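## Task

Get the black key fob out of the drawer of the small wooden box and set it down directly on the table surface, not on top of anything. Then close the drawer. The box must stay roughly in its current spot and orientation, and the other item must remain inside the drawer.

## Robot and tools

Robot: two arms, left_arm and right_arm, each with a parallel two-finger gripper. Each base sits on a tilted plate, and both plates hang from one metal frame behind the arms. For clearance checks a plate and its half of the frame count as part of that arm. Calibrated bases in the scene frame: left_arm (+0.048, +0.320, +0.317) m, quat_wxyz (+0.957, -0.123, +0.264, +0.004); right_arm (+0.034, -0.209, +0.317) m, quat_wxyz (+0.957, +0.118, +0.266, +0.011).

Scene frame: the origin is at table-top height, midway between the nominal bases. +x points out over the table, +z points up, and +y points toward left_arm. Arm names do not match image left and right. On the gripper, the fingers point along its +z and close along its y. end_effector_position is the point between the pads, just under 1 cm behind the tips. Reported positions and orientations can be off by a few cm, more at long reach.

Row layout, shared by all motion calls: one flat list of 16 numbers covering both arms, even when only one arm moves. The first 8 are left_arm: x, y, z in metres, then qw, qx, qy, qz (w first), then opening. The next 8 are right_arm in the same order. Position and quaternion are an absolute pose in the scene frame. Opening runs from -1 (closed, 0 mm gap) to +1 (open, about 87 mm). Reference points: 0.5 is about 69 mm, 0 about 43 mm, -0.5 about 18 mm.

execute_actions(actions, cameras):
- actions=[] just looks and returns state plus pictures.
- [{"rows": [...], "steps": n}] gives 1 to 15 rows, n at most 15, and at least 5 steps. Each step is 1/30 s. Each row is used for one step, and the last row repeats for the remaining steps.
- [{"steps": n}] waits up to 300 steps, counted from the previous result, so reply time counts toward it.
- The call is refused if a target is more than 0.6 m from that arm's last reported position along any gripper axis.
- The result is taken 5 steps before the action ends; those steps run afterwards.
- Pictures come only for an empty list or when cameras asks for them.

move(target, speed, blend, blocking, cameras): drives each gripper in a straight line to an absolute pose.
- target is a single 16-number row or up to 15 rows, all sharing 10 s.
- speed is in m/s, 0.002 to 0.5, default 0.25; rotation is capped at twice that in rad/s. Give one value, or one per target.
- blend is in metres and rounds corners at intermediate rows.
- blocking=false returns about 0.5 s after the path starts.
- Paths do not avoid obstacles or the other arm. Faster moves lag more, stray more and hit harder. Aiming past a contact presses harder.
- New openings in later rows are applied only after the arms reach that row and settle.
- The move: line reports the ending (done, off_target, moving, held, fault) and any limits. paced means the pose was clipped; held means a check withheld steps. done means at rest within 10 mm and 2 degrees; it says nothing about contact.
- Do not route a path close past an arm's own base; go around it.

wait(seconds 0-10): lets time pass and returns early if a move ends.
stop(): brakes the running move; the fingers keep moving.
zoom_image(camera, region [x0,y0,x1,y1] px, max 504x504): crops the latest image from cam_high, cam_low, cam_left_wrist or cam_right_wrist, each 672x504.
finished_scene(scene 1 or 2): grades the current scene and starts the next. It cannot be undone.

Controller behaviour: each step, the commanded pose is clipped to within 100 mm and 20 degrees of the measured pose, and damped IK then favours position. Friction and gravity can leave the gripper low, short or tilted. Check each result and correct tilt. To keep an orientation, resend the same quaternion every time rather than the drifted reported one. To hold an arm still, resend its last reported full pose and opening. Hand target shows where the controller is currently heading.

Gripping: grip_measured uses the same scale as opening. Once the fingers touch, command about 0.04 below that reading for a full-force grip; less gives a lighter grip. Readings can be off by about 1 mm. The pad force limit is about 20 N. Closing fast can squeeze too hard.

Result lines: joint positions, velocities ("within noise" means at rest), and torques in N m. Torques include gravity, and joints 1 to 3 wrap at ±28. Joint ranges: waist -2.618 to 3.054, shoulder 0 to 3.142, elbow 0 to 3.142 (straight at 2.901), wrist pitch ±1.571, wrist yaw ±1.571, wrist roll ±2.094.

Heat: holding loads, stretching the arm out, or straining against unreachable poses heats the motors. MOTOR HOT appears at 75 °C. At 90 °C that arm folds and stops for the rest of the scene. At 100 °C it collapses.

Avoid: dropping things, releasing parts that are still moving, slamming, hard hits, very hard pushes, the arms pressing against each other (this can fail the scene), any arm stop, knocking or shifting the box, and anything leaving the table. Occasional external tugs may disturb held or loose objects. Simulated time keeps running while you think.

Each tool is called after "Call:" by a JSON object that holds its "method" and its "body".

## Session

Call:
{"method": "execute_actions", "body": {"actions": []}}

Scene clock: 0.00 s of 6000.00 s.
left_arm: end_effector_position=(+0.0998, +0.1270, +0.2928) grip_measured=+1.000 end_effector_quat_wxyz=(-0.035, +0.687, +0.534, -0.491) | right_arm: end_effector_position=(+0.4542, -0.2631, +0.1802) grip_measured=+1.000 end_effector_quat_wxyz=(+0.210, +0.029, +0.971, -0.113)
Joint positions: left_arm=[-0.98 1.552 0.577 -0.527 0.448 0.878 1] | right_arm=[0.037 1.58 0.906 0.109 0.457 -0.116 1]
Joint velocities: within noise
Joint torques (N m): no reading
Motor temperatures (°C): left_arm=[26 35 37 31 25 28 24] | right_arm=[25 31 31 31 29 29 29]
Heat: left arm: 37 °C; right arm: 31 °C.
Hand target: left_arm +0.1015, +0.1262, +0.2930; -0.032, +0.687, +0.535, -0.491 | right_arm +0.4606, -0.2645, +0.1858; +0.220, +0.033, +0.968, -0.113

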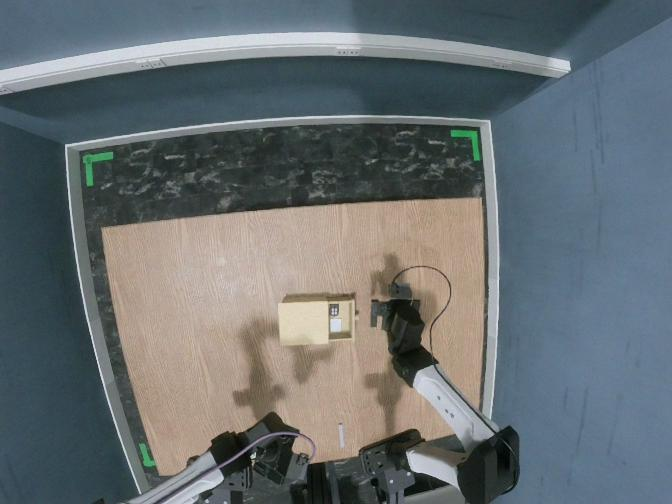

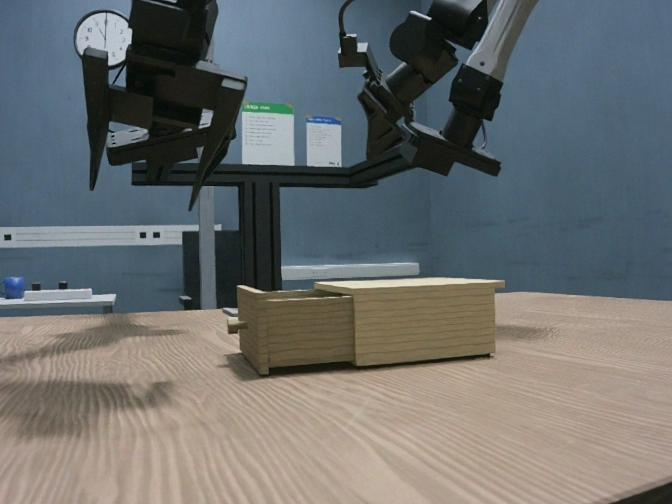

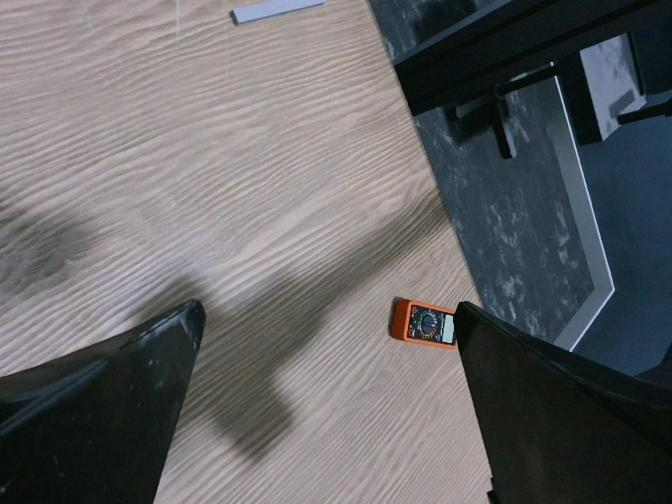

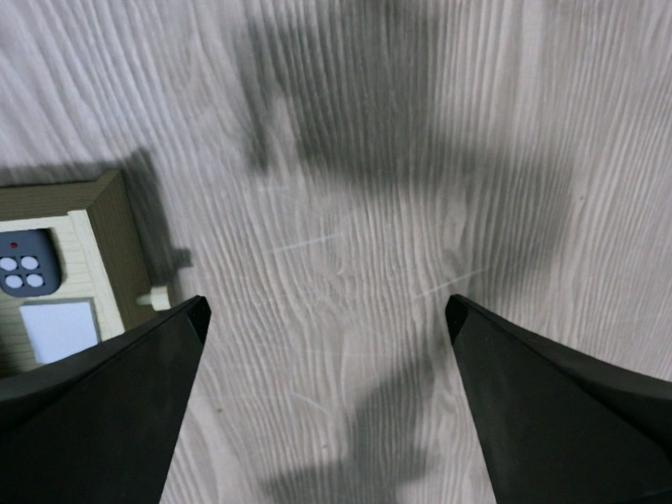

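Call:
{"method": "zoom_image", "body": {"camera": "cam_high", "region": [260, 270, 440, 400]}}

Call:
{"method": "zoom_image", "body": {"camera": "cam_right_wrist", "region": [0, 150, 240, 400]}}

Call:
{"method": "zoom_image", "body": {"camera": "cam_low", "region": [200, 250, 520, 400]}}

Scaled by 2.800 from the camera's 672x504 image, which has a finer 960x720 frame.

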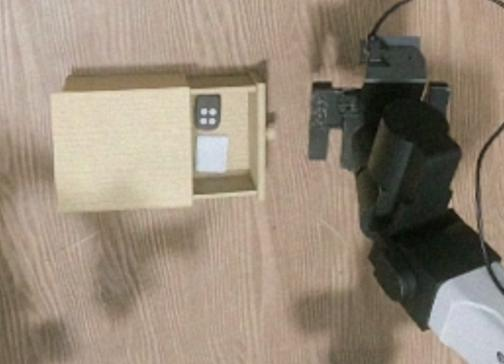

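Scaled by 2.016 from the camera's 672x504 image, which has a finer 960x720 frame.

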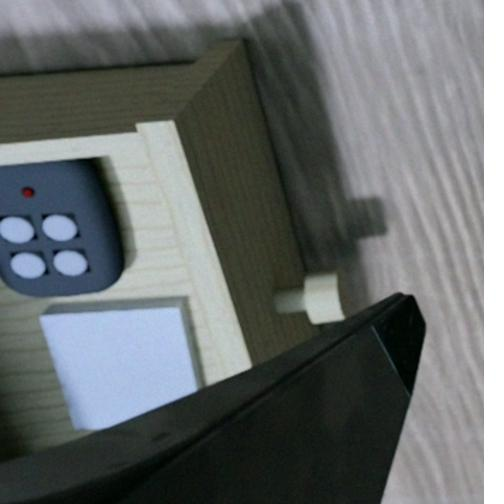

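Scaled by 1.575 from the camera's 672x504 image, which has a finer 960x720 frame.

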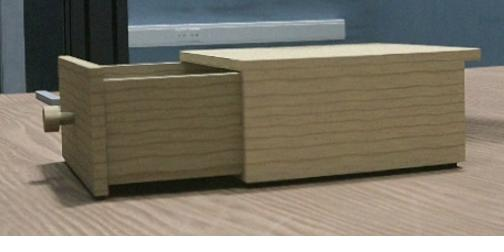

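Call:
{"method": "move", "body": {"target": [0.0998,0.1270,0.2928,-0.035,0.687,0.534,-0.491,1,0.425,-0.14,0.20,0,0,1,0,1], "speed": 0.15, "cameras": ["cam_high","cam_right_wrist","cam_low"]}}

Scene clock: 4.10 s of 6000.00 s.
left_arm: end_effector_position=(+0.0998, +0.1270, +0.2928) grip_measured=+1.000 end_effector_quat_wxyz=(-0.035, +0.687, +0.534, -0.491) | right_arm: end_effector_position=(+0.4238, -0.1475, +0.2013) grip_measured=+1.000 end_effector_quat_wxyz=(+0.005, +0.001, +1.000, -0.007)
Joint positions: left_arm=[-0.98 1.552 0.577 -0.527 0.448 0.878 1] | right_arm=[0.268 1.78 1.34 -0.649 0.381 0.201 1]
Joint velocities: within noise
Joint torques (N m): left_arm=[-3.23 -4.07 3.77 0.43 0.55 0.19] | right_arm=[4.89 -6.84 7.88 0.06 -0.08 -0.04]
Motor temperatures (°C): left_arm=[26 36 38 31 25 28 24] | right_arm=[25 32 32 31 29 29 29]
Heat: left arm: 38 °C; right arm: 32 °C.
Hand target: left_arm +0.0999, +0.1270, +0.2928; -0.035, +0.687, +0.534, -0.491 | right_arm +0.4248, -0.1401, +0.2000; +0.000, +0.000, +1.000, +0.000
Off the commanded pose: left_arm 0.000 m, 0 deg | right_arm 0.008 m, 1 deg.
Kept back: nothing.
move: done
camera_calibration:
cam_right_wrist: T_world_to_cam=[[0.0181655, -0.999769, 0.0115115, -0.159281], [-0.645718, -0.00294068, 0.76357, 0.139187], [-0.76336, -0.0213038, -0.645622, 0.586789], [0, 0, 0, 1]] pos_world=[0.5407, -0.146334, 0.274399]
Images, in order (width x height): cam_high 672x504, cam_low 672x504, cam_right_wrist 672x504.

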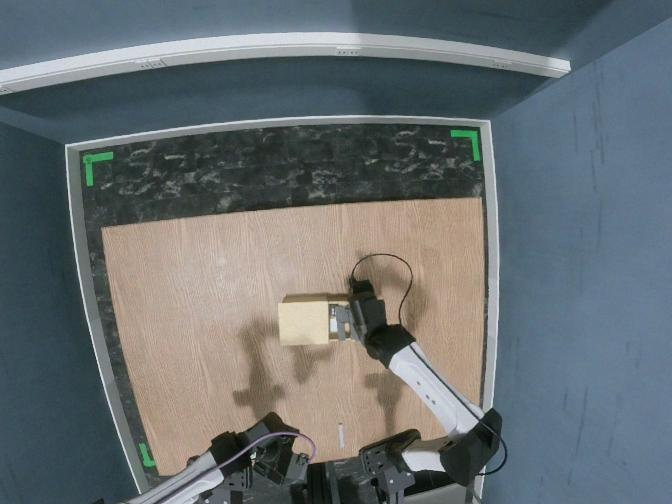

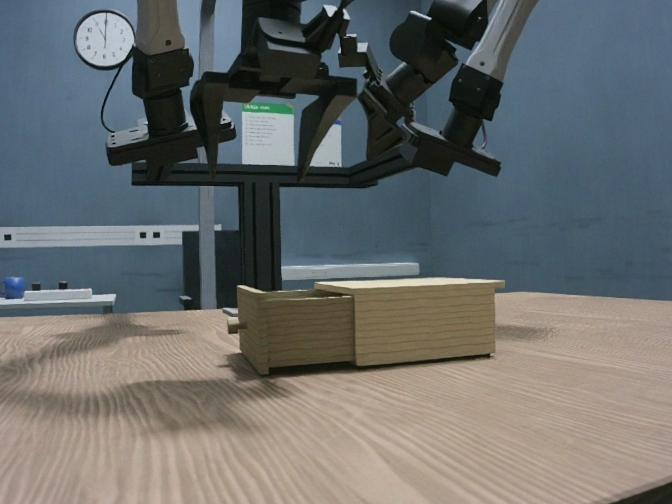

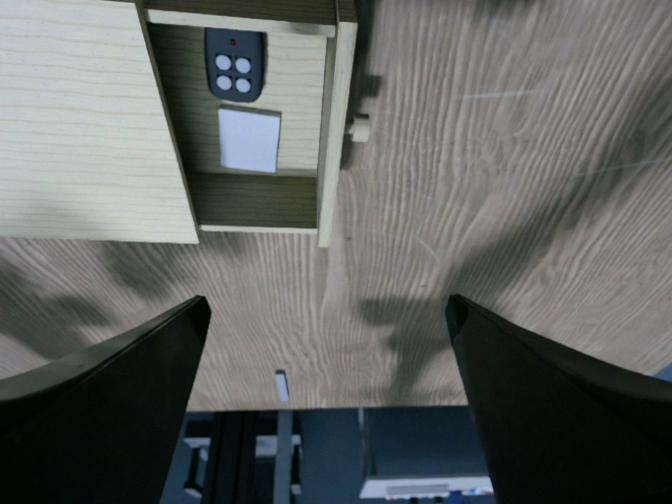

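Call:
{"method": "zoom_image", "body": {"camera": "cam_right_wrist", "region": [130, 0, 390, 260]}}

Scaled by 1.938 from the camera's 672x504 image, which has a finer 960x720 frame.

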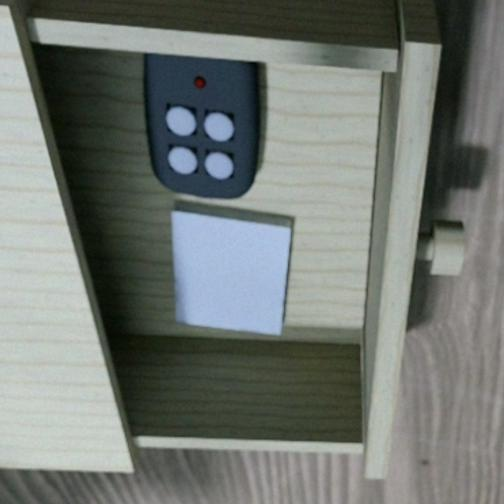

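Call:
{"method": "zoom_image", "body": {"camera": "cam_low", "region": [170, 0, 380, 200]}}

Scaled by 2.400 from the camera's 672x504 image, which has a finer 960x720 frame.

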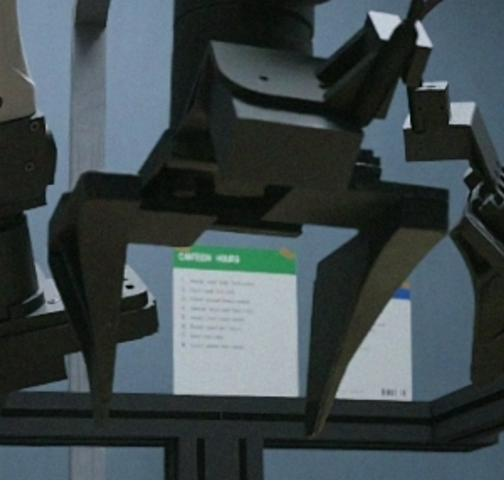

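Call:
{"method": "zoom_image", "body": {"camera": "cam_low", "region": [180, 60, 370, 190]}}

Call:
{"method": "zoom_image", "body": {"camera": "cam_right_wrist", "region": [0, 280, 230, 504]}}

Scaled by 2.653 from the camera's 672x504 image, which has a finer 960x720 frame.

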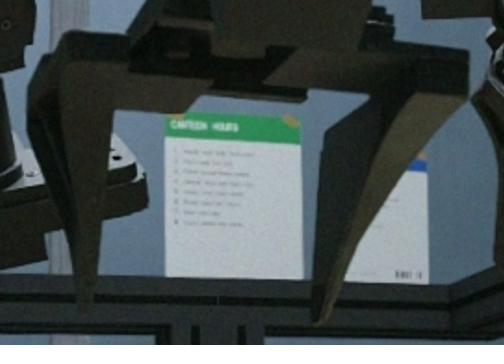

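Scaled by 2.191 from the camera's 672x504 image, which has a finer 960x720 frame.

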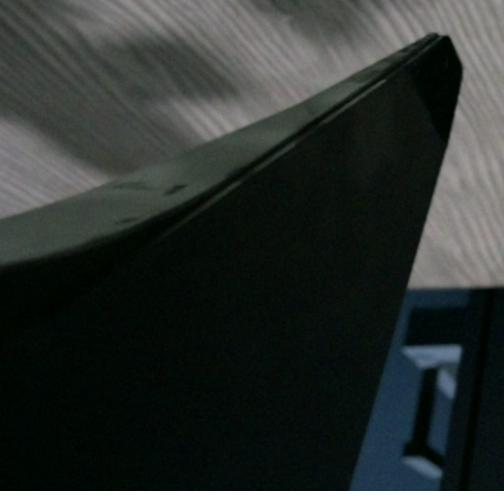

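Call:
{"method": "move", "body": {"target": [0.0998,0.1270,0.2928,-0.035,0.687,0.534,-0.491,1,0.425,-0.075,0.17,0.2556,0.0405,0.9540,0.1511,-1], "speed": 0.15, "cameras": ["cam_high","cam_right_wrist","cam_low"]}}

Scene clock: 12.27 s of 6000.00 s.
left_arm: end_effector_position=(+0.0998, +0.1270, +0.2928) grip_measured=+1.000 end_effector_quat_wxyz=(-0.035, +0.687, +0.534, -0.491) | right_arm: end_effector_position=(+0.4245, -0.0812, +0.1672) grip_measured=-0.973 end_effector_quat_wxyz=(+0.249, +0.049, +0.957, +0.142)
Joint positions: left_arm=[-0.98 1.552 0.577 -0.527 0.448 0.878 1] | right_arm=[0.312 1.695 0.732 0.43 0.203 0.173 0.013]
Joint velocities: within noise
Joint torques (N m): left_arm=[-3.23 -4.07 3.81 0.44 0.53 0.2] | right_arm=[4.68 -6.72 3.33 1.31 -0.23 -0.27]
Motor temperatures (°C): left_arm=[26 36 38 31 25 28 24] | right_arm=[26 33 32 31 28 29 29]
Heat: left arm: 38 °C; right arm: 33 °C.
Hand target: left_arm +0.0999, +0.1270, +0.2928; -0.035, +0.687, +0.534, -0.491 | right_arm +0.4250, -0.0750, +0.1701; +0.256, +0.041, +0.954, +0.151
Off the commanded pose: left_arm 0.000 m, 0 deg | right_arm 0.007 m, 2 deg.
Kept back: nothing.
move: done
camera_calibration:
cam_right_wrist: T_world_to_cam=[[-0.00354604, -0.957639, -0.28795, -0.0298751], [-0.93375, -0.0998901, 0.343704, 0.350482], [-0.357908, 0.270093, -0.893841, 0.459761], [0, 0, 0, 1]] pos_world=[0.491709, -0.117778, 0.281889]
Images, in order (width x height): cam_high 672x504, cam_low 672x504, cam_right_wrist 672x504.

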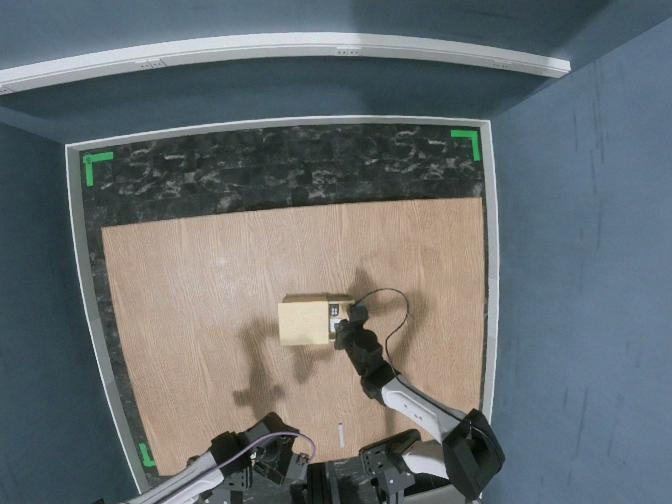

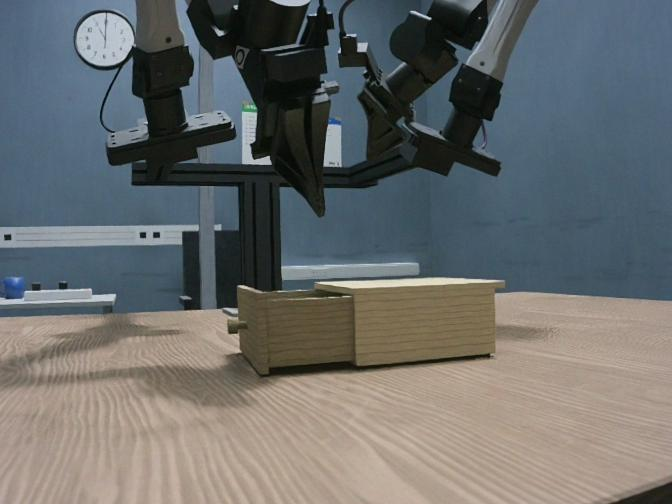

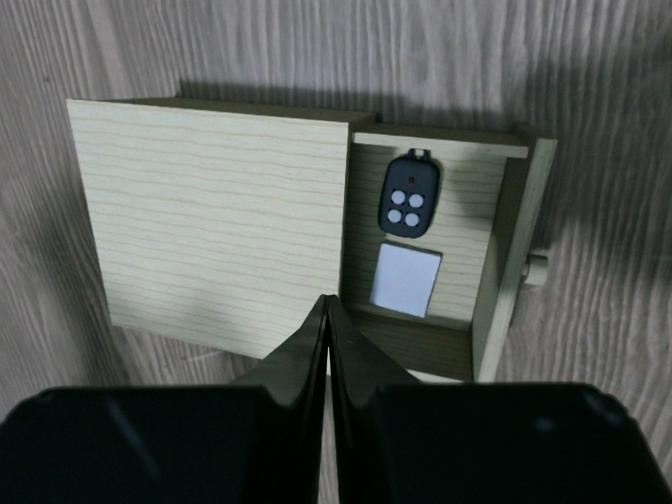

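Call:
{"method": "zoom_image", "body": {"camera": "cam_right_wrist", "region": [320, 110, 570, 390]}}

Scaled by 1.800 from the camera's 672x504 image, which has a finer 960x720 frame.

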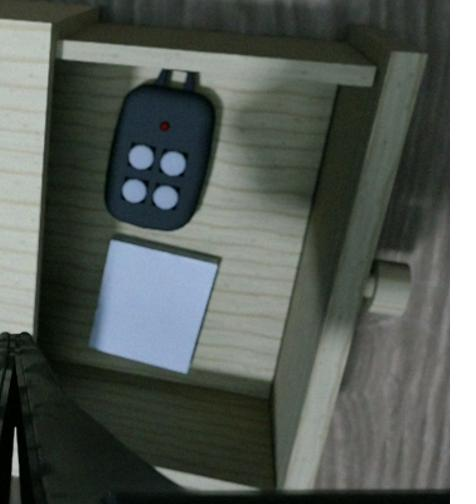

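Call:
{"method": "move", "body": {"target": [0.0998,0.1270,0.2928,-0.035,0.687,0.534,-0.491,1,0.43,-0.088,0.123,0.2556,0.0405,0.9540,0.1511,-1], "speed": 0.1, "cameras": ["cam_right_wrist"]}}

Scene clock: 14.37 s of 6000.00 s.
left_arm: end_effector_position=(+0.0998, +0.1270, +0.2928) grip_measured=+1.000 end_effector_quat_wxyz=(-0.035, +0.687, +0.534, -0.491) | right_arm: end_effector_position=(+0.4243, -0.0873, +0.1263) grip_measured=-0.973 end_effector_quat_wxyz=(+0.249, +0.042, +0.956, +0.150)
Joint positions: left_arm=[-0.98 1.552 0.577 -0.527 0.448 0.878 1] | right_arm=[0.239 1.849 0.745 0.577 0.121 0.125 0.013]
Joint velocities: within noise
Joint torques (N m): left_arm=[-3.19 -4.08 3.82 0.44 0.55 0.2] | right_arm=[2.69 -5.72 4.34 1.22 -0.2 -0.26]
Motor temperatures (°C): left_arm=[26 36 38 31 25 28 24] | right_arm=[26 33 32 31 28 29 29]
Heat: left arm: 38 °C; right arm: 33 °C.
Hand target: left_arm +0.0999, +0.1270, +0.2928; -0.035, +0.687, +0.534, -0.491 | right_arm +0.4299, -0.0880, +0.1231; +0.255, +0.040, +0.954, +0.151
Off the commanded pose: left_arm 0.000 m, 0 deg | right_arm 0.007 m, 1 deg.
Kept back: nothing.
move: done
camera_calibration:
cam_right_wrist: T_world_to_cam=[[0.0135623, -0.954316, -0.29849, -0.0531059], [-0.93295, -0.119479, 0.339601, 0.362211], [-0.35975, 0.273871, -0.89195, 0.425611], [0, 0, 0, 1]] pos_world=[0.491759, -0.123966, 0.240765]
Images, in order (width x height): cam_right_wrist 672x504.

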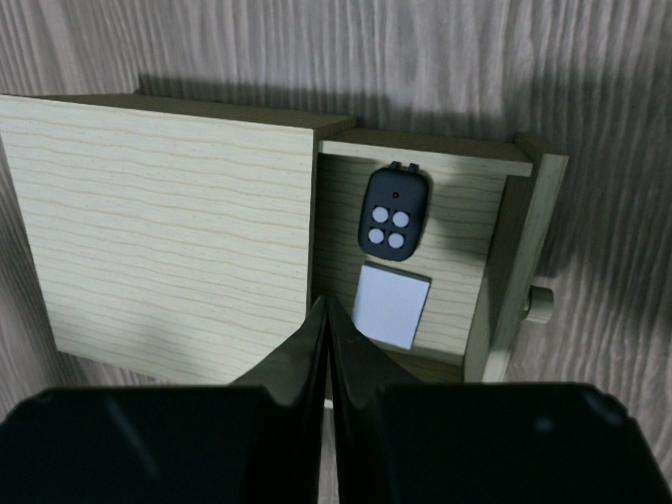

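Call:
{"method": "move", "body": {"target": [[0.0998,0.1270,0.2928,-0.035,0.687,0.534,-0.491,1,0.436,-0.074,0.068,0.2556,0.0405,0.9540,0.1511,-1],[0.0998,0.1270,0.2928,-0.035,0.687,0.534,-0.491,1,0.436,-0.060,0.030,0.2556,0.0405,0.9540,0.1511,-1]], "speed": 0.06, "blend": 0.02, "cameras": ["cam_right_wrist","cam_low"]}}

Scene clock: 16.73 s of 6000.00 s.
left_arm: end_effector_position=(+0.0998, +0.1270, +0.2928) grip_measured=+1.000 end_effector_quat_wxyz=(-0.035, +0.687, +0.534, -0.491) | right_arm: end_effector_position=(+0.4325, -0.0726, +0.0318) grip_measured=-0.974 end_effector_quat_wxyz=(+0.249, +0.041, +0.959, +0.130)
Joint positions: left_arm=[-0.98 1.552 0.577 -0.527 0.448 0.878 1] | right_arm=[0.203 2.255 0.958 0.766 0.129 0.097 0.013]
Joint velocities: within noise
Joint torques (N m): left_arm=[-3.22 -4.1 3.81 0.44 0.54 0.19] | right_arm=[5.23 -5.87 3.28 1.34 -0.5 -0.02]
Motor temperatures (°C): left_arm=[26 37 38 31 25 28 24] | right_arm=[26 33 32 32 28 29 29]
Heat: left arm: 38 °C; right arm: 33 °C.
Hand target: left_arm +0.0999, +0.1270, +0.2928; -0.035, +0.687, +0.534, -0.491 | right_arm +0.4355, -0.0603, +0.0306; +0.255, +0.040, +0.954, +0.151
Off the commanded pose: left_arm 0.000 m, 0 deg | right_arm 0.013 m, 3 deg.
Kept back: nothing.
move: off_target (right_arm)
camera_calibration:
cam_right_wrist: T_world_to_cam=[[0.00420596, -0.965303, -0.2611, -0.0653326], [-0.932502, -0.0980811, 0.347591, 0.404859], [-0.361139, 0.242014, -0.90056, 0.338914], [0, 0, 0, 1]] pos_world=[0.500202, -0.105379, 0.147429]
Images, in order (width x height): cam_low 672x504, cam_right_wrist 672x504.

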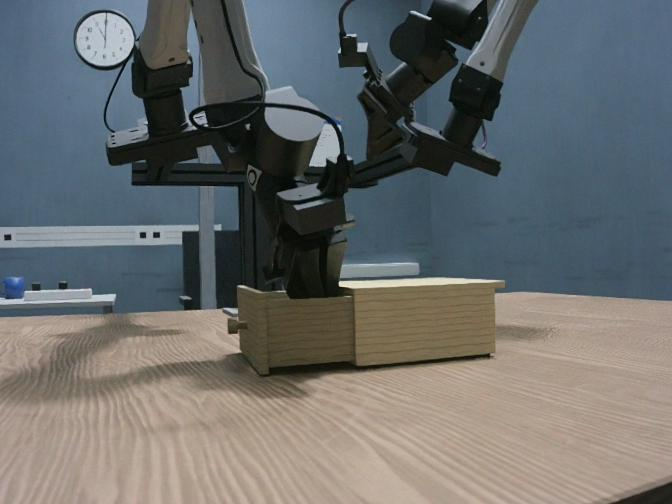

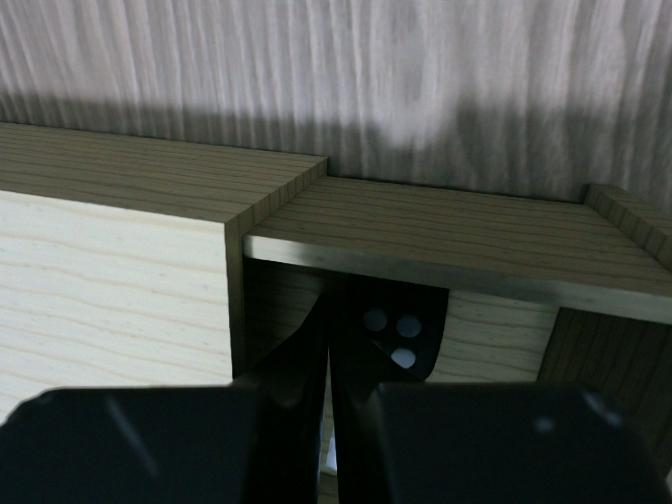

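Call:
{"method": "zoom_image", "body": {"camera": "cam_right_wrist", "region": [220, 220, 470, 420]}}

Scaled by 2.016 from the camera's 672x504 image, which has a finer 960x720 frame.

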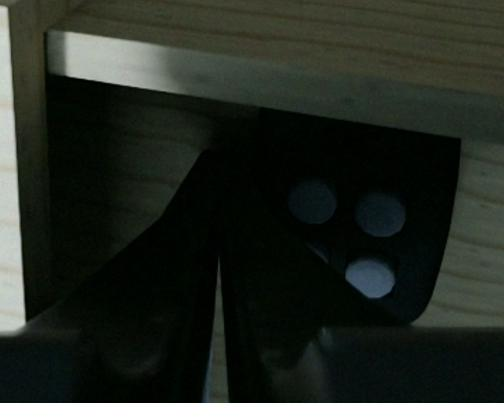

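Call:
{"method": "move", "body": {"target": [0.0998,0.1270,0.2928,-0.035,0.687,0.534,-0.491,1,0.436,-0.060,0.020,0.2556,0.0405,0.9540,0.1511,-1], "speed": 0.03, "cameras": ["cam_right_wrist"]}}

Scene clock: 18.00 s of 6000.00 s.
left_arm: end_effector_position=(+0.0998, +0.1270, +0.2928) grip_measured=+1.000 end_effector_quat_wxyz=(-0.035, +0.687, +0.534, -0.491) | right_arm: end_effector_position=(+0.4336, -0.0731, +0.0291) grip_measured=-0.974 end_effector_quat_wxyz=(+0.252, +0.039, +0.958, +0.128)
Joint positions: left_arm=[-0.98 1.552 0.577 -0.527 0.448 0.878 1] | right_arm=[0.201 2.267 0.963 0.781 0.129 0.088 0.013]
Joint velocities: within noise
Joint torques (N m): left_arm=[-3.21 -4.07 3.81 0.44 0.55 0.19] | right_arm=[4.51 -4.11 5.07 1.3 -0.54 0.03]
Motor temperatures (°C): left_arm=[26 37 38 31 25 28 24] | right_arm=[26 33 32 32 28 29 29]
Heat: left arm: 38 °C; right arm: 33 °C.
Hand target: left_arm +0.0999, +0.1270, +0.2928; -0.035, +0.687, +0.534, -0.491 | right_arm +0.4354, -0.0605, +0.0211; +0.255, +0.040, +0.954, +0.151
Off the commanded pose: left_arm 0.000 m, 0 deg | right_arm 0.016 m, 3 deg.
Kept back: nothing.
move: off_target (right_arm)
camera_calibration:
cam_right_wrist: T_world_to_cam=[[0.00933576, -0.966453, -0.256675, -0.0689878], [-0.93504, -0.0994156, 0.340318, 0.407918], [-0.354419, 0.236824, -0.9046, 0.333751], [0, 0, 0, 1]] pos_world=[0.500352, -0.10516, 0.145382]
Images, in order (width x height): cam_right_wrist 672x504.

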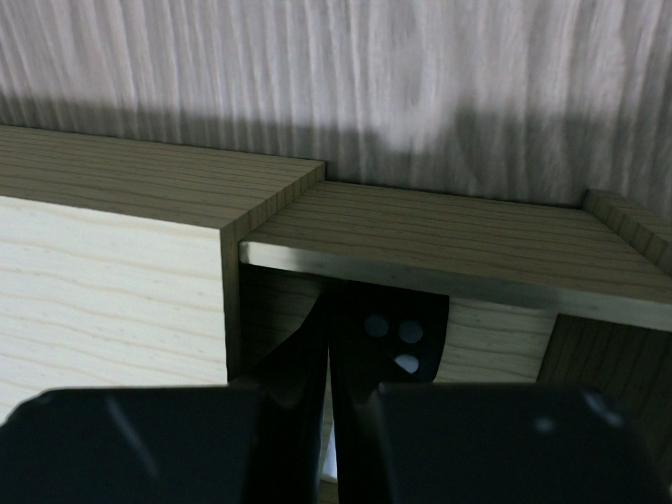

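Call:
{"method": "move", "body": {"target": [[0.0998,0.1270,0.2928,-0.035,0.687,0.534,-0.491,1,0.436,-0.060,0.045,0.2556,0.0405,0.9540,0.1511,-1],[0.0998,0.1270,0.2928,-0.035,0.687,0.534,-0.491,1,0.434,-0.050,0.044,0.2556,0.0405,0.9540,0.1511,-1]], "speed": 0.06, "cameras": ["cam_right_wrist"]}}

Scene clock: 19.20 s of 6000.00 s.
left_arm: end_effector_position=(+0.0998, +0.1270, +0.2928) grip_measured=+1.000 end_effector_quat_wxyz=(-0.035, +0.687, +0.534, -0.491) | right_arm: end_effector_position=(+0.4313, -0.0742, +0.0303) grip_measured=-0.974 end_effector_quat_wxyz=(+0.252, +0.043, +0.960, +0.118)
Joint positions: left_arm=[-0.98 1.552 0.577 -0.527 0.448 0.878 1] | right_arm=[0.21 2.262 0.954 0.782 0.159 0.095 0.013]
Joint velocities: within noise
Joint torques (N m): left_arm=[-3.25 -4.1 3.81 0.44 0.53 0.19] | right_arm=[8.21 -9.43 1.43 0.98 -0.48 0.12]
Motor temperatures (°C): left_arm=[26 37 38 31 25 28 24] | right_arm=[26 34 32 32 28 29 29]
Heat: left arm: 38 °C; right arm: 34 °C.
Hand target: left_arm +0.0999, +0.1270, +0.2928; -0.035, +0.687, +0.534, -0.491 | right_arm +0.4336, -0.0506, +0.0438; +0.255, +0.040, +0.954, +0.151
Off the commanded pose: left_arm 0.000 m, 0 deg | right_arm 0.028 m, 4 deg.
Kept back: nothing.
move: off_target (right_arm)
camera_calibration:
cam_right_wrist: T_world_to_cam=[[-0.00365481, -0.971023, -0.23896, -0.0649911], [-0.934819, -0.0815396, 0.345637, 0.406384], [-0.355106, 0.224647, -0.907432, 0.333744], [0, 0, 0, 1]] pos_world=[0.498172, -0.104946, 0.146858]
Images, in order (width x height): cam_right_wrist 672x504.

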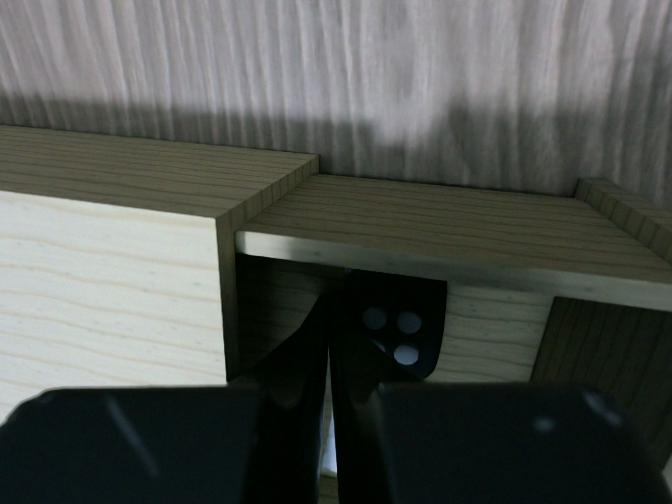

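Call:
{"method": "move", "body": {"target": [[0.0998,0.1270,0.2928,-0.035,0.687,0.534,-0.491,1,0.432,-0.078,0.034,0.2556,0.0405,0.9540,0.1511,-1],[0.0998,0.1270,0.2928,-0.035,0.687,0.534,-0.491,1,0.432,-0.102,0.09,0.2556,0.0405,0.9540,0.1511,-1],[0.0998,0.1270,0.2928,-0.035,0.687,0.534,-0.491,1,0.42,-0.15,0.20,0.2556,0.0,0.9540,0.0,-0.1]], "speed": [0.05,0.06,0.12], "blend": 0.01, "cameras": ["cam_high","cam_right_wrist","cam_low"]}}

Scene clock: 24.13 s of 6000.00 s.
left_arm: end_effector_position=(+0.0998, +0.1270, +0.2928) grip_measured=+1.000 end_effector_quat_wxyz=(-0.035, +0.687, +0.534, -0.491) | right_arm: end_effector_position=(+0.4166, -0.1497, +0.1902) grip_measured=-0.100 end_effector_quat_wxyz=(+0.248, +0.003, +0.969, +0.001)
Joint positions: left_arm=[-0.98 1.552 0.577 -0.527 0.448 0.878 1] | right_arm=[0.299 1.528 0.698 0.267 0.442 0.015 0.45]
Joint velocities: within noise
Joint torques (N m): left_arm=[-3.23 -4.12 3.79 0.44 0.55 0.18] | right_arm=[4.14 -8.7 4.37 0.93 0.11 -0.27]
Motor temperatures (°C): left_arm=[27 37 39 30 25 28 24] | right_arm=[26 35 32 32 28 29 29]
Heat: left arm: 39 °C; right arm: 35 °C.
Hand target: left_arm +0.0999, +0.1270, +0.2928; -0.035, +0.687, +0.534, -0.491 | right_arm +0.4201, -0.1500, +0.1996; +0.259, +0.000, +0.966, +0.000
Off the commanded pose: left_arm 0.000 m, 0 deg | right_arm 0.010 m, 1 deg.
Kept back: nothing.
move: done
camera_calibration:
cam_right_wrist: T_world_to_cam=[[0.0140362, -0.999886, 0.00551297, -0.158393], [-0.929951, -0.0110282, 0.367517, 0.335563], [-0.367414, -0.0102853, -0.930001, 0.464872], [0, 0, 0, 1]] pos_world=[0.485081, -0.149893, 0.30988]
Images, in order (width x height): cam_high 672x504, cam_low 672x504, cam_right_wrist 672x504.

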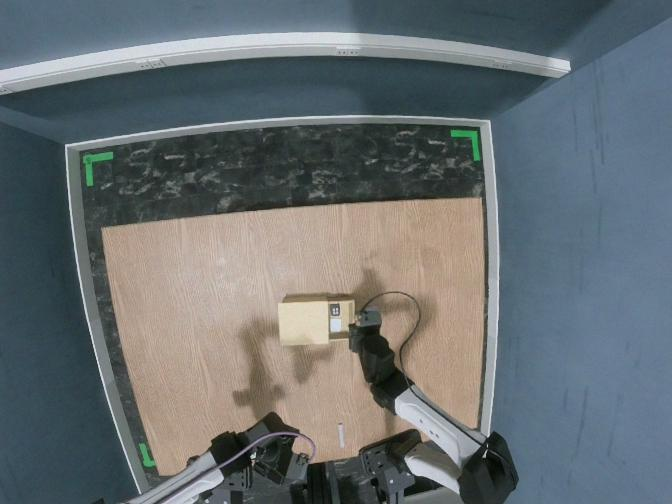

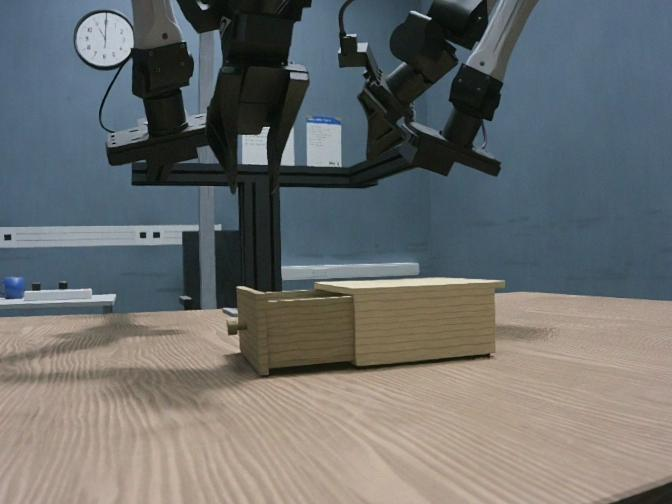

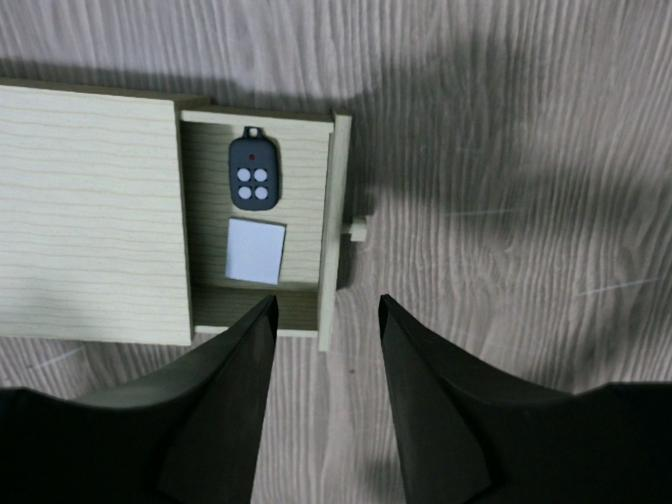

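Call:
{"method": "zoom_image", "body": {"camera": "cam_low", "region": [180, 40, 330, 210]}}

Call:
{"method": "zoom_image", "body": {"camera": "cam_right_wrist", "region": [150, 90, 400, 360]}}

Scaled by 2.965 from the camera's 672x504 image, which has a finer 960x720 frame.

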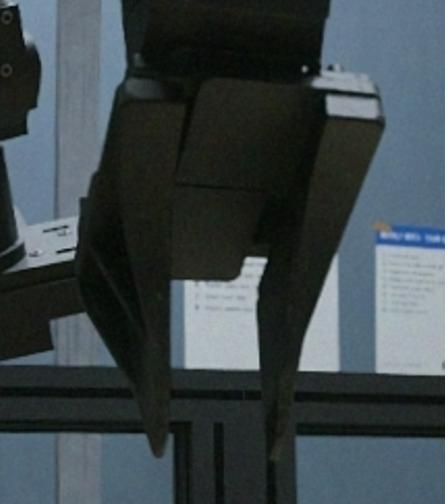

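Scaled by 1.867 from the camera's 672x504 image, which has a finer 960x720 frame.

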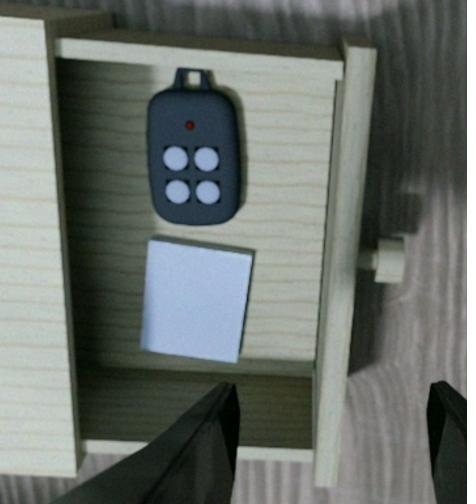

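Call:
{"method": "move", "body": {"target": [[0.0998,0.1270,0.2928,-0.035,0.687,0.534,-0.491,1,0.407,-0.127,0.14,0.1721,-0.0227,0.9763,-0.1285,-1],[0.0998,0.1270,0.2928,-0.035,0.687,0.534,-0.491,1,0.407,-0.128,0.045,0.1721,-0.0227,0.9763,-0.1285,-1]], "speed": [0.12,0.06], "cameras": ["cam_right_wrist","cam_low"]}}

Scene clock: 31.13 s of 6000.00 s.
left_arm: end_effector_position=(+0.0998, +0.1270, +0.2928) grip_measured=+1.000 end_effector_quat_wxyz=(-0.035, +0.687, +0.534, -0.491) | right_arm: end_effector_position=(+0.4045, -0.1265, +0.0509) grip_measured=-0.973 end_effector_quat_wxyz=(+0.170, -0.024, +0.977, -0.130)
Joint positions: left_arm=[-0.98 1.552 0.577 -0.527 0.448 0.878 1] | right_arm=[0.321 2.196 1.02 0.416 0.698 0.015 0.013]
Joint velocities: within noise
Joint torques (N m): left_arm=[-3.21 -4.07 3.81 0.43 0.53 0.19] | right_arm=[3.71 -6.54 3.41 0.84 0.06 -0.18]
Motor temperatures (°C): left_arm=[27 37 39 30 25 28 24] | right_arm=[26 35 32 32 28 29 29]
Heat: left arm: 39 °C; right arm: 35 °C.
Hand target: left_arm +0.0999, +0.1270, +0.2928; -0.035, +0.687, +0.534, -0.491 | right_arm +0.4069, -0.1281, +0.0452; +0.172, -0.023, +0.976, -0.129
Off the commanded pose: left_arm 0.000 m, 0 deg | right_arm 0.007 m, 0 deg.
Kept back: nothing.
move: done
camera_calibration:
cam_right_wrist: T_world_to_cam=[[0.0231382, -0.963562, 0.266483, -0.146601], [-0.86119, 0.11617, 0.49483, 0.357537], [-0.507757, -0.240942, -0.827122, 0.353503], [0, 0, 0, 1]] pos_world=[0.490793, -0.0976211, 0.154537]
Images, in order (width x height): cam_low 672x504, cam_right_wrist 672x504.

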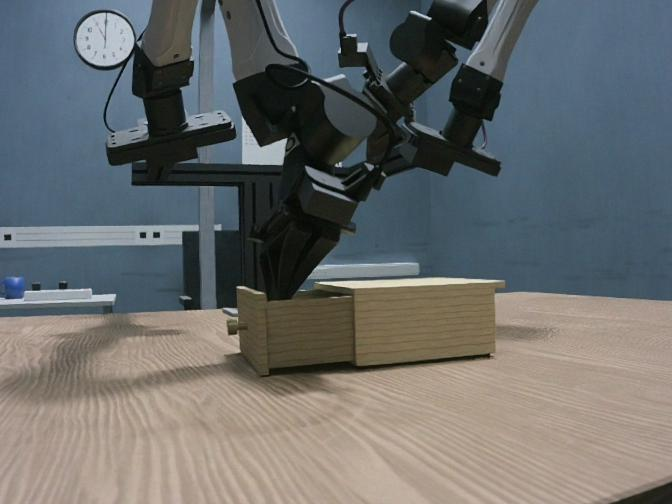

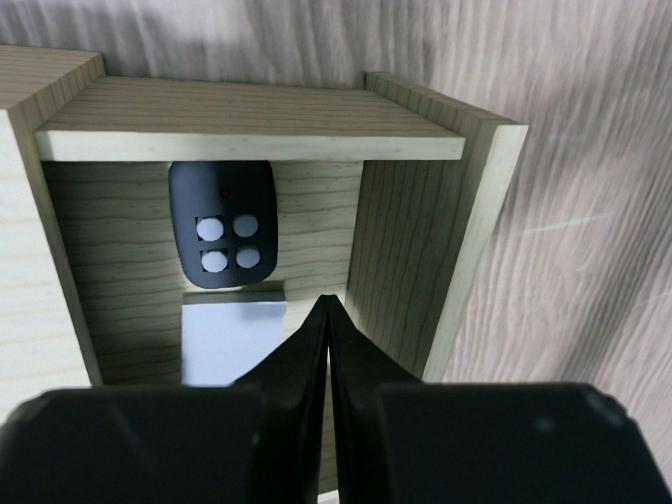

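Call:
{"method": "move", "body": {"target": [[0.0998,0.1270,0.2928,-0.035,0.687,0.534,-0.491,1,0.407,-0.132,0.036,0.1721,-0.0227,0.9763,-0.1285,-1],[0.0998,0.1270,0.2928,-0.035,0.687,0.534,-0.491,1,0.407,-0.158,0.035,0.1721,-0.0227,0.9763,-0.1285,-1]], "speed": 0.04, "cameras": ["cam_right_wrist","cam_low","cam_high"]}}

Scene clock: 32.57 s of 6000.00 s.
left_arm: end_effector_position=(+0.0998, +0.1270, +0.2928) grip_measured=+1.000 end_effector_quat_wxyz=(-0.035, +0.687, +0.534, -0.491) | right_arm: end_effector_position=(+0.4069, -0.1400, +0.0347) grip_measured=-0.973 end_effector_quat_wxyz=(+0.175, -0.025, +0.978, -0.108)
Joint positions: left_arm=[-0.98 1.552 0.577 -0.527 0.448 0.878 1] | right_arm=[0.256 2.22 1.004 0.503 0.608 -0.04 0.013]
Joint velocities: within noise
Joint torques (N m): left_arm=[-3.21 -4.08 3.81 0.43 0.54 0.19] | right_arm=[1.63 -8.7 1.01 0.85 0.34 -0.37]
Motor temperatures (°C): left_arm=[27 37 39 30 25 28 24] | right_arm=[26 35 32 32 28 29 29]
Heat: left arm: 39 °C; right arm: 35 °C.
Hand target: left_arm +0.0999, +0.1270, +0.2928; -0.035, +0.687, +0.534, -0.491 | right_arm +0.4067, -0.1576, +0.0350; +0.172, -0.023, +0.976, -0.128
Off the commanded pose: left_arm 0.000 m, 0 deg | right_arm 0.018 m, 2 deg.
Kept back: nothing.
move: off_target (right_arm)
camera_calibration:
cam_right_wrist: T_world_to_cam=[[0.0307848, -0.973588, 0.226227, -0.158418], [-0.866122, 0.086984, 0.492205, 0.367199], [-0.498883, -0.211092, -0.840568, 0.339088], [0, 0, 0, 1]] pos_world=[0.492081, -0.114595, 0.140127]
Images, in order (width x height): cam_high 672x504, cam_low 672x504, cam_right_wrist 672x504.

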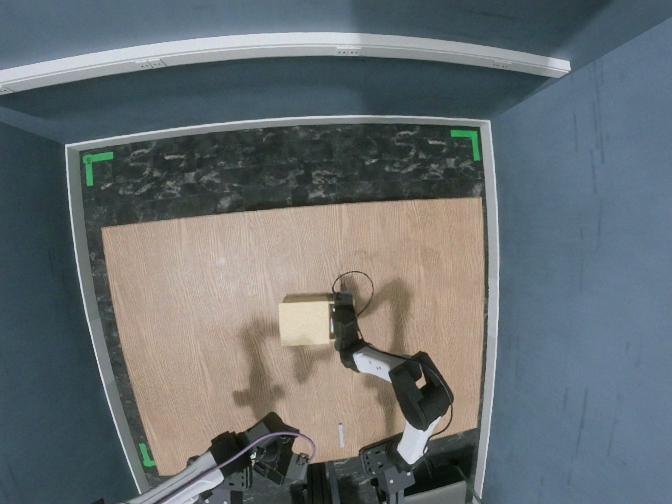

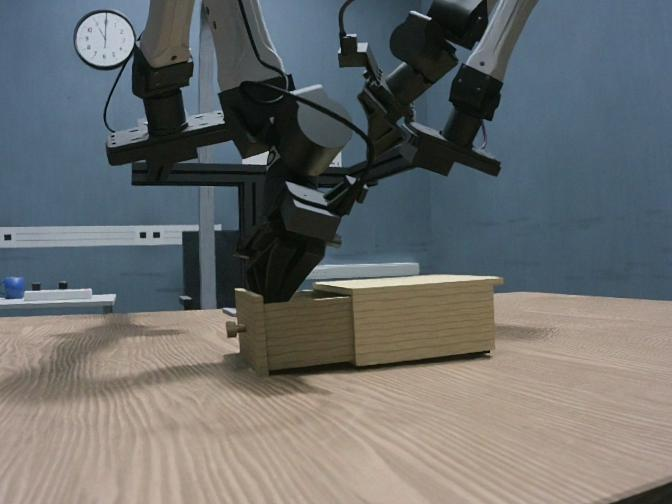

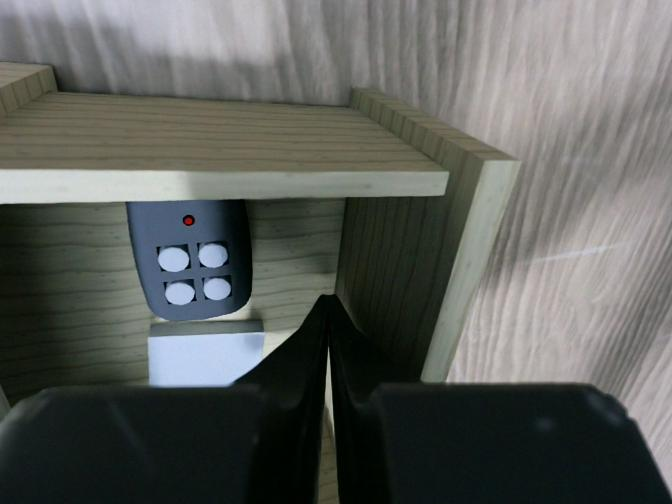

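Call:
{"method": "zoom_image", "body": {"camera": "cam_low", "region": [200, 250, 520, 400]}}

Call:
{"method": "zoom_image", "body": {"camera": "cam_high", "region": [260, 270, 440, 400]}}

Scaled by 1.575 from the camera's 672x504 image, which has a finer 960x720 frame.

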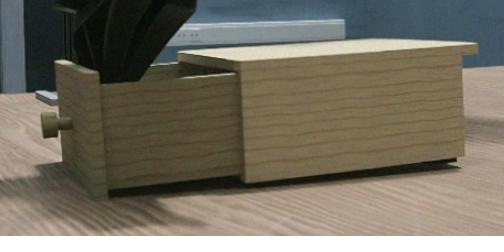

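Scaled by 2.800 from the camera's 672x504 image, which has a finer 960x720 frame.

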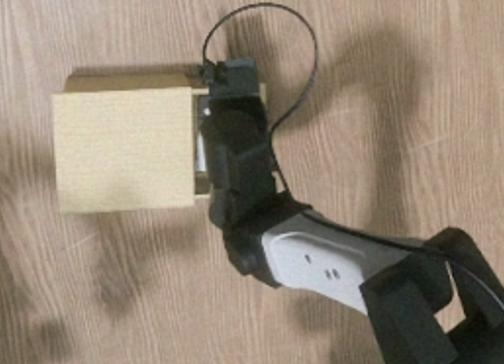

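Call:
{"method": "move", "body": {"target": [[0.0998,0.1270,0.2928,-0.035,0.687,0.534,-0.491,1,0.407,-0.122,0.035,0.1721,-0.0227,0.9763,-0.1285,-1],[0.0998,0.1270,0.2928,-0.035,0.687,0.534,-0.491,1,0.407,-0.124,0.14,0.1721,-0.0227,0.9763,-0.1285,-1]], "speed": [0.04,0.08], "cameras": ["cam_right_wrist","cam_low","cam_high"]}}

Scene clock: 36.43 s of 6000.00 s.
left_arm: end_effector_position=(+0.0998, +0.1270, +0.2928) grip_measured=+1.000 end_effector_quat_wxyz=(-0.035, +0.687, +0.534, -0.491) | right_arm: end_effector_position=(+0.4017, -0.1248, +0.1281) grip_measured=-0.973 end_effector_quat_wxyz=(+0.161, -0.030, +0.978, -0.130)
Joint positions: left_arm=[-0.98 1.552 0.577 -0.527 0.448 0.878 1] | right_arm=[0.41 1.925 0.954 0.131 0.757 0.103 0.013]
Joint velocities: within noise
Joint torques (N m): left_arm=[-3.25 -4.05 3.81 0.44 0.54 0.19] | right_arm=[5.86 -10.22 2.99 0.54 0.28 -0.01]
Motor temperatures (°C): left_arm=[27 37 39 30 25 28 24] | right_arm=[26 36 32 32 28 29 29]
Heat: left arm: 39 °C; right arm: 36 °C.
Hand target: left_arm +0.0999, +0.1270, +0.2928; -0.035, +0.687, +0.534, -0.491 | right_arm +0.4070, -0.1240, +0.1396; +0.172, -0.023, +0.976, -0.128
Off the commanded pose: left_arm 0.000 m, 0 deg | right_arm 0.013 m, 2 deg.
Kept back: nothing.
move: off_target (right_arm)
camera_calibration:
cam_right_wrist: T_world_to_cam=[[0.0367241, -0.962601, 0.268423, -0.171068], [-0.851812, 0.110304, 0.512104, 0.310082], [-0.522559, -0.247452, -0.815904, 0.42001], [0, 0, 0, 1]] pos_world=[0.489894, -0.0949409, 0.229812]
Images, in order (width x height): cam_high 672x504, cam_low 672x504, cam_right_wrist 672x504.

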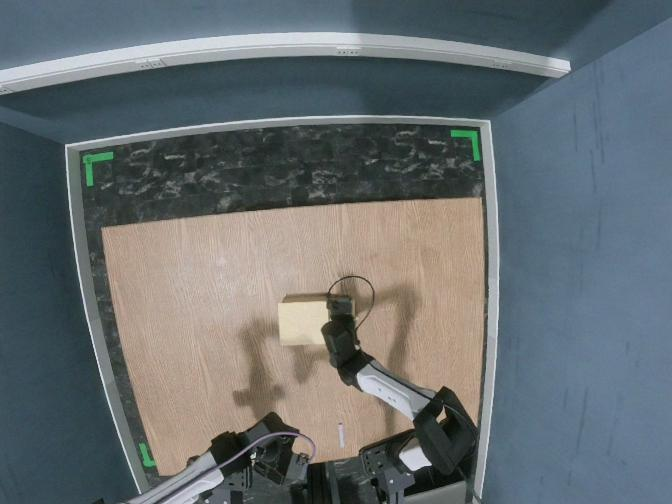

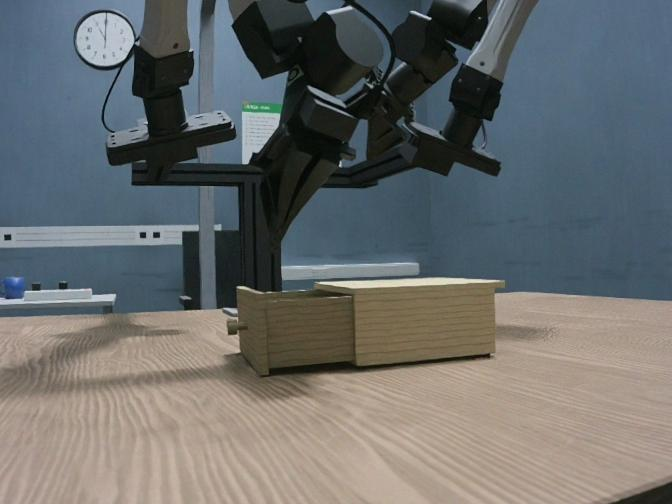

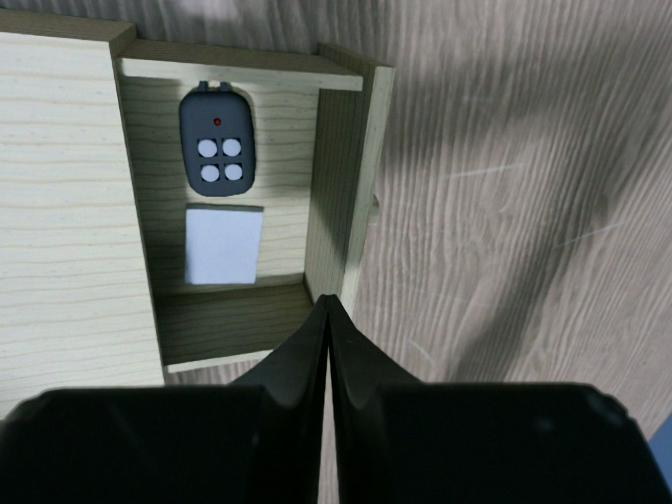

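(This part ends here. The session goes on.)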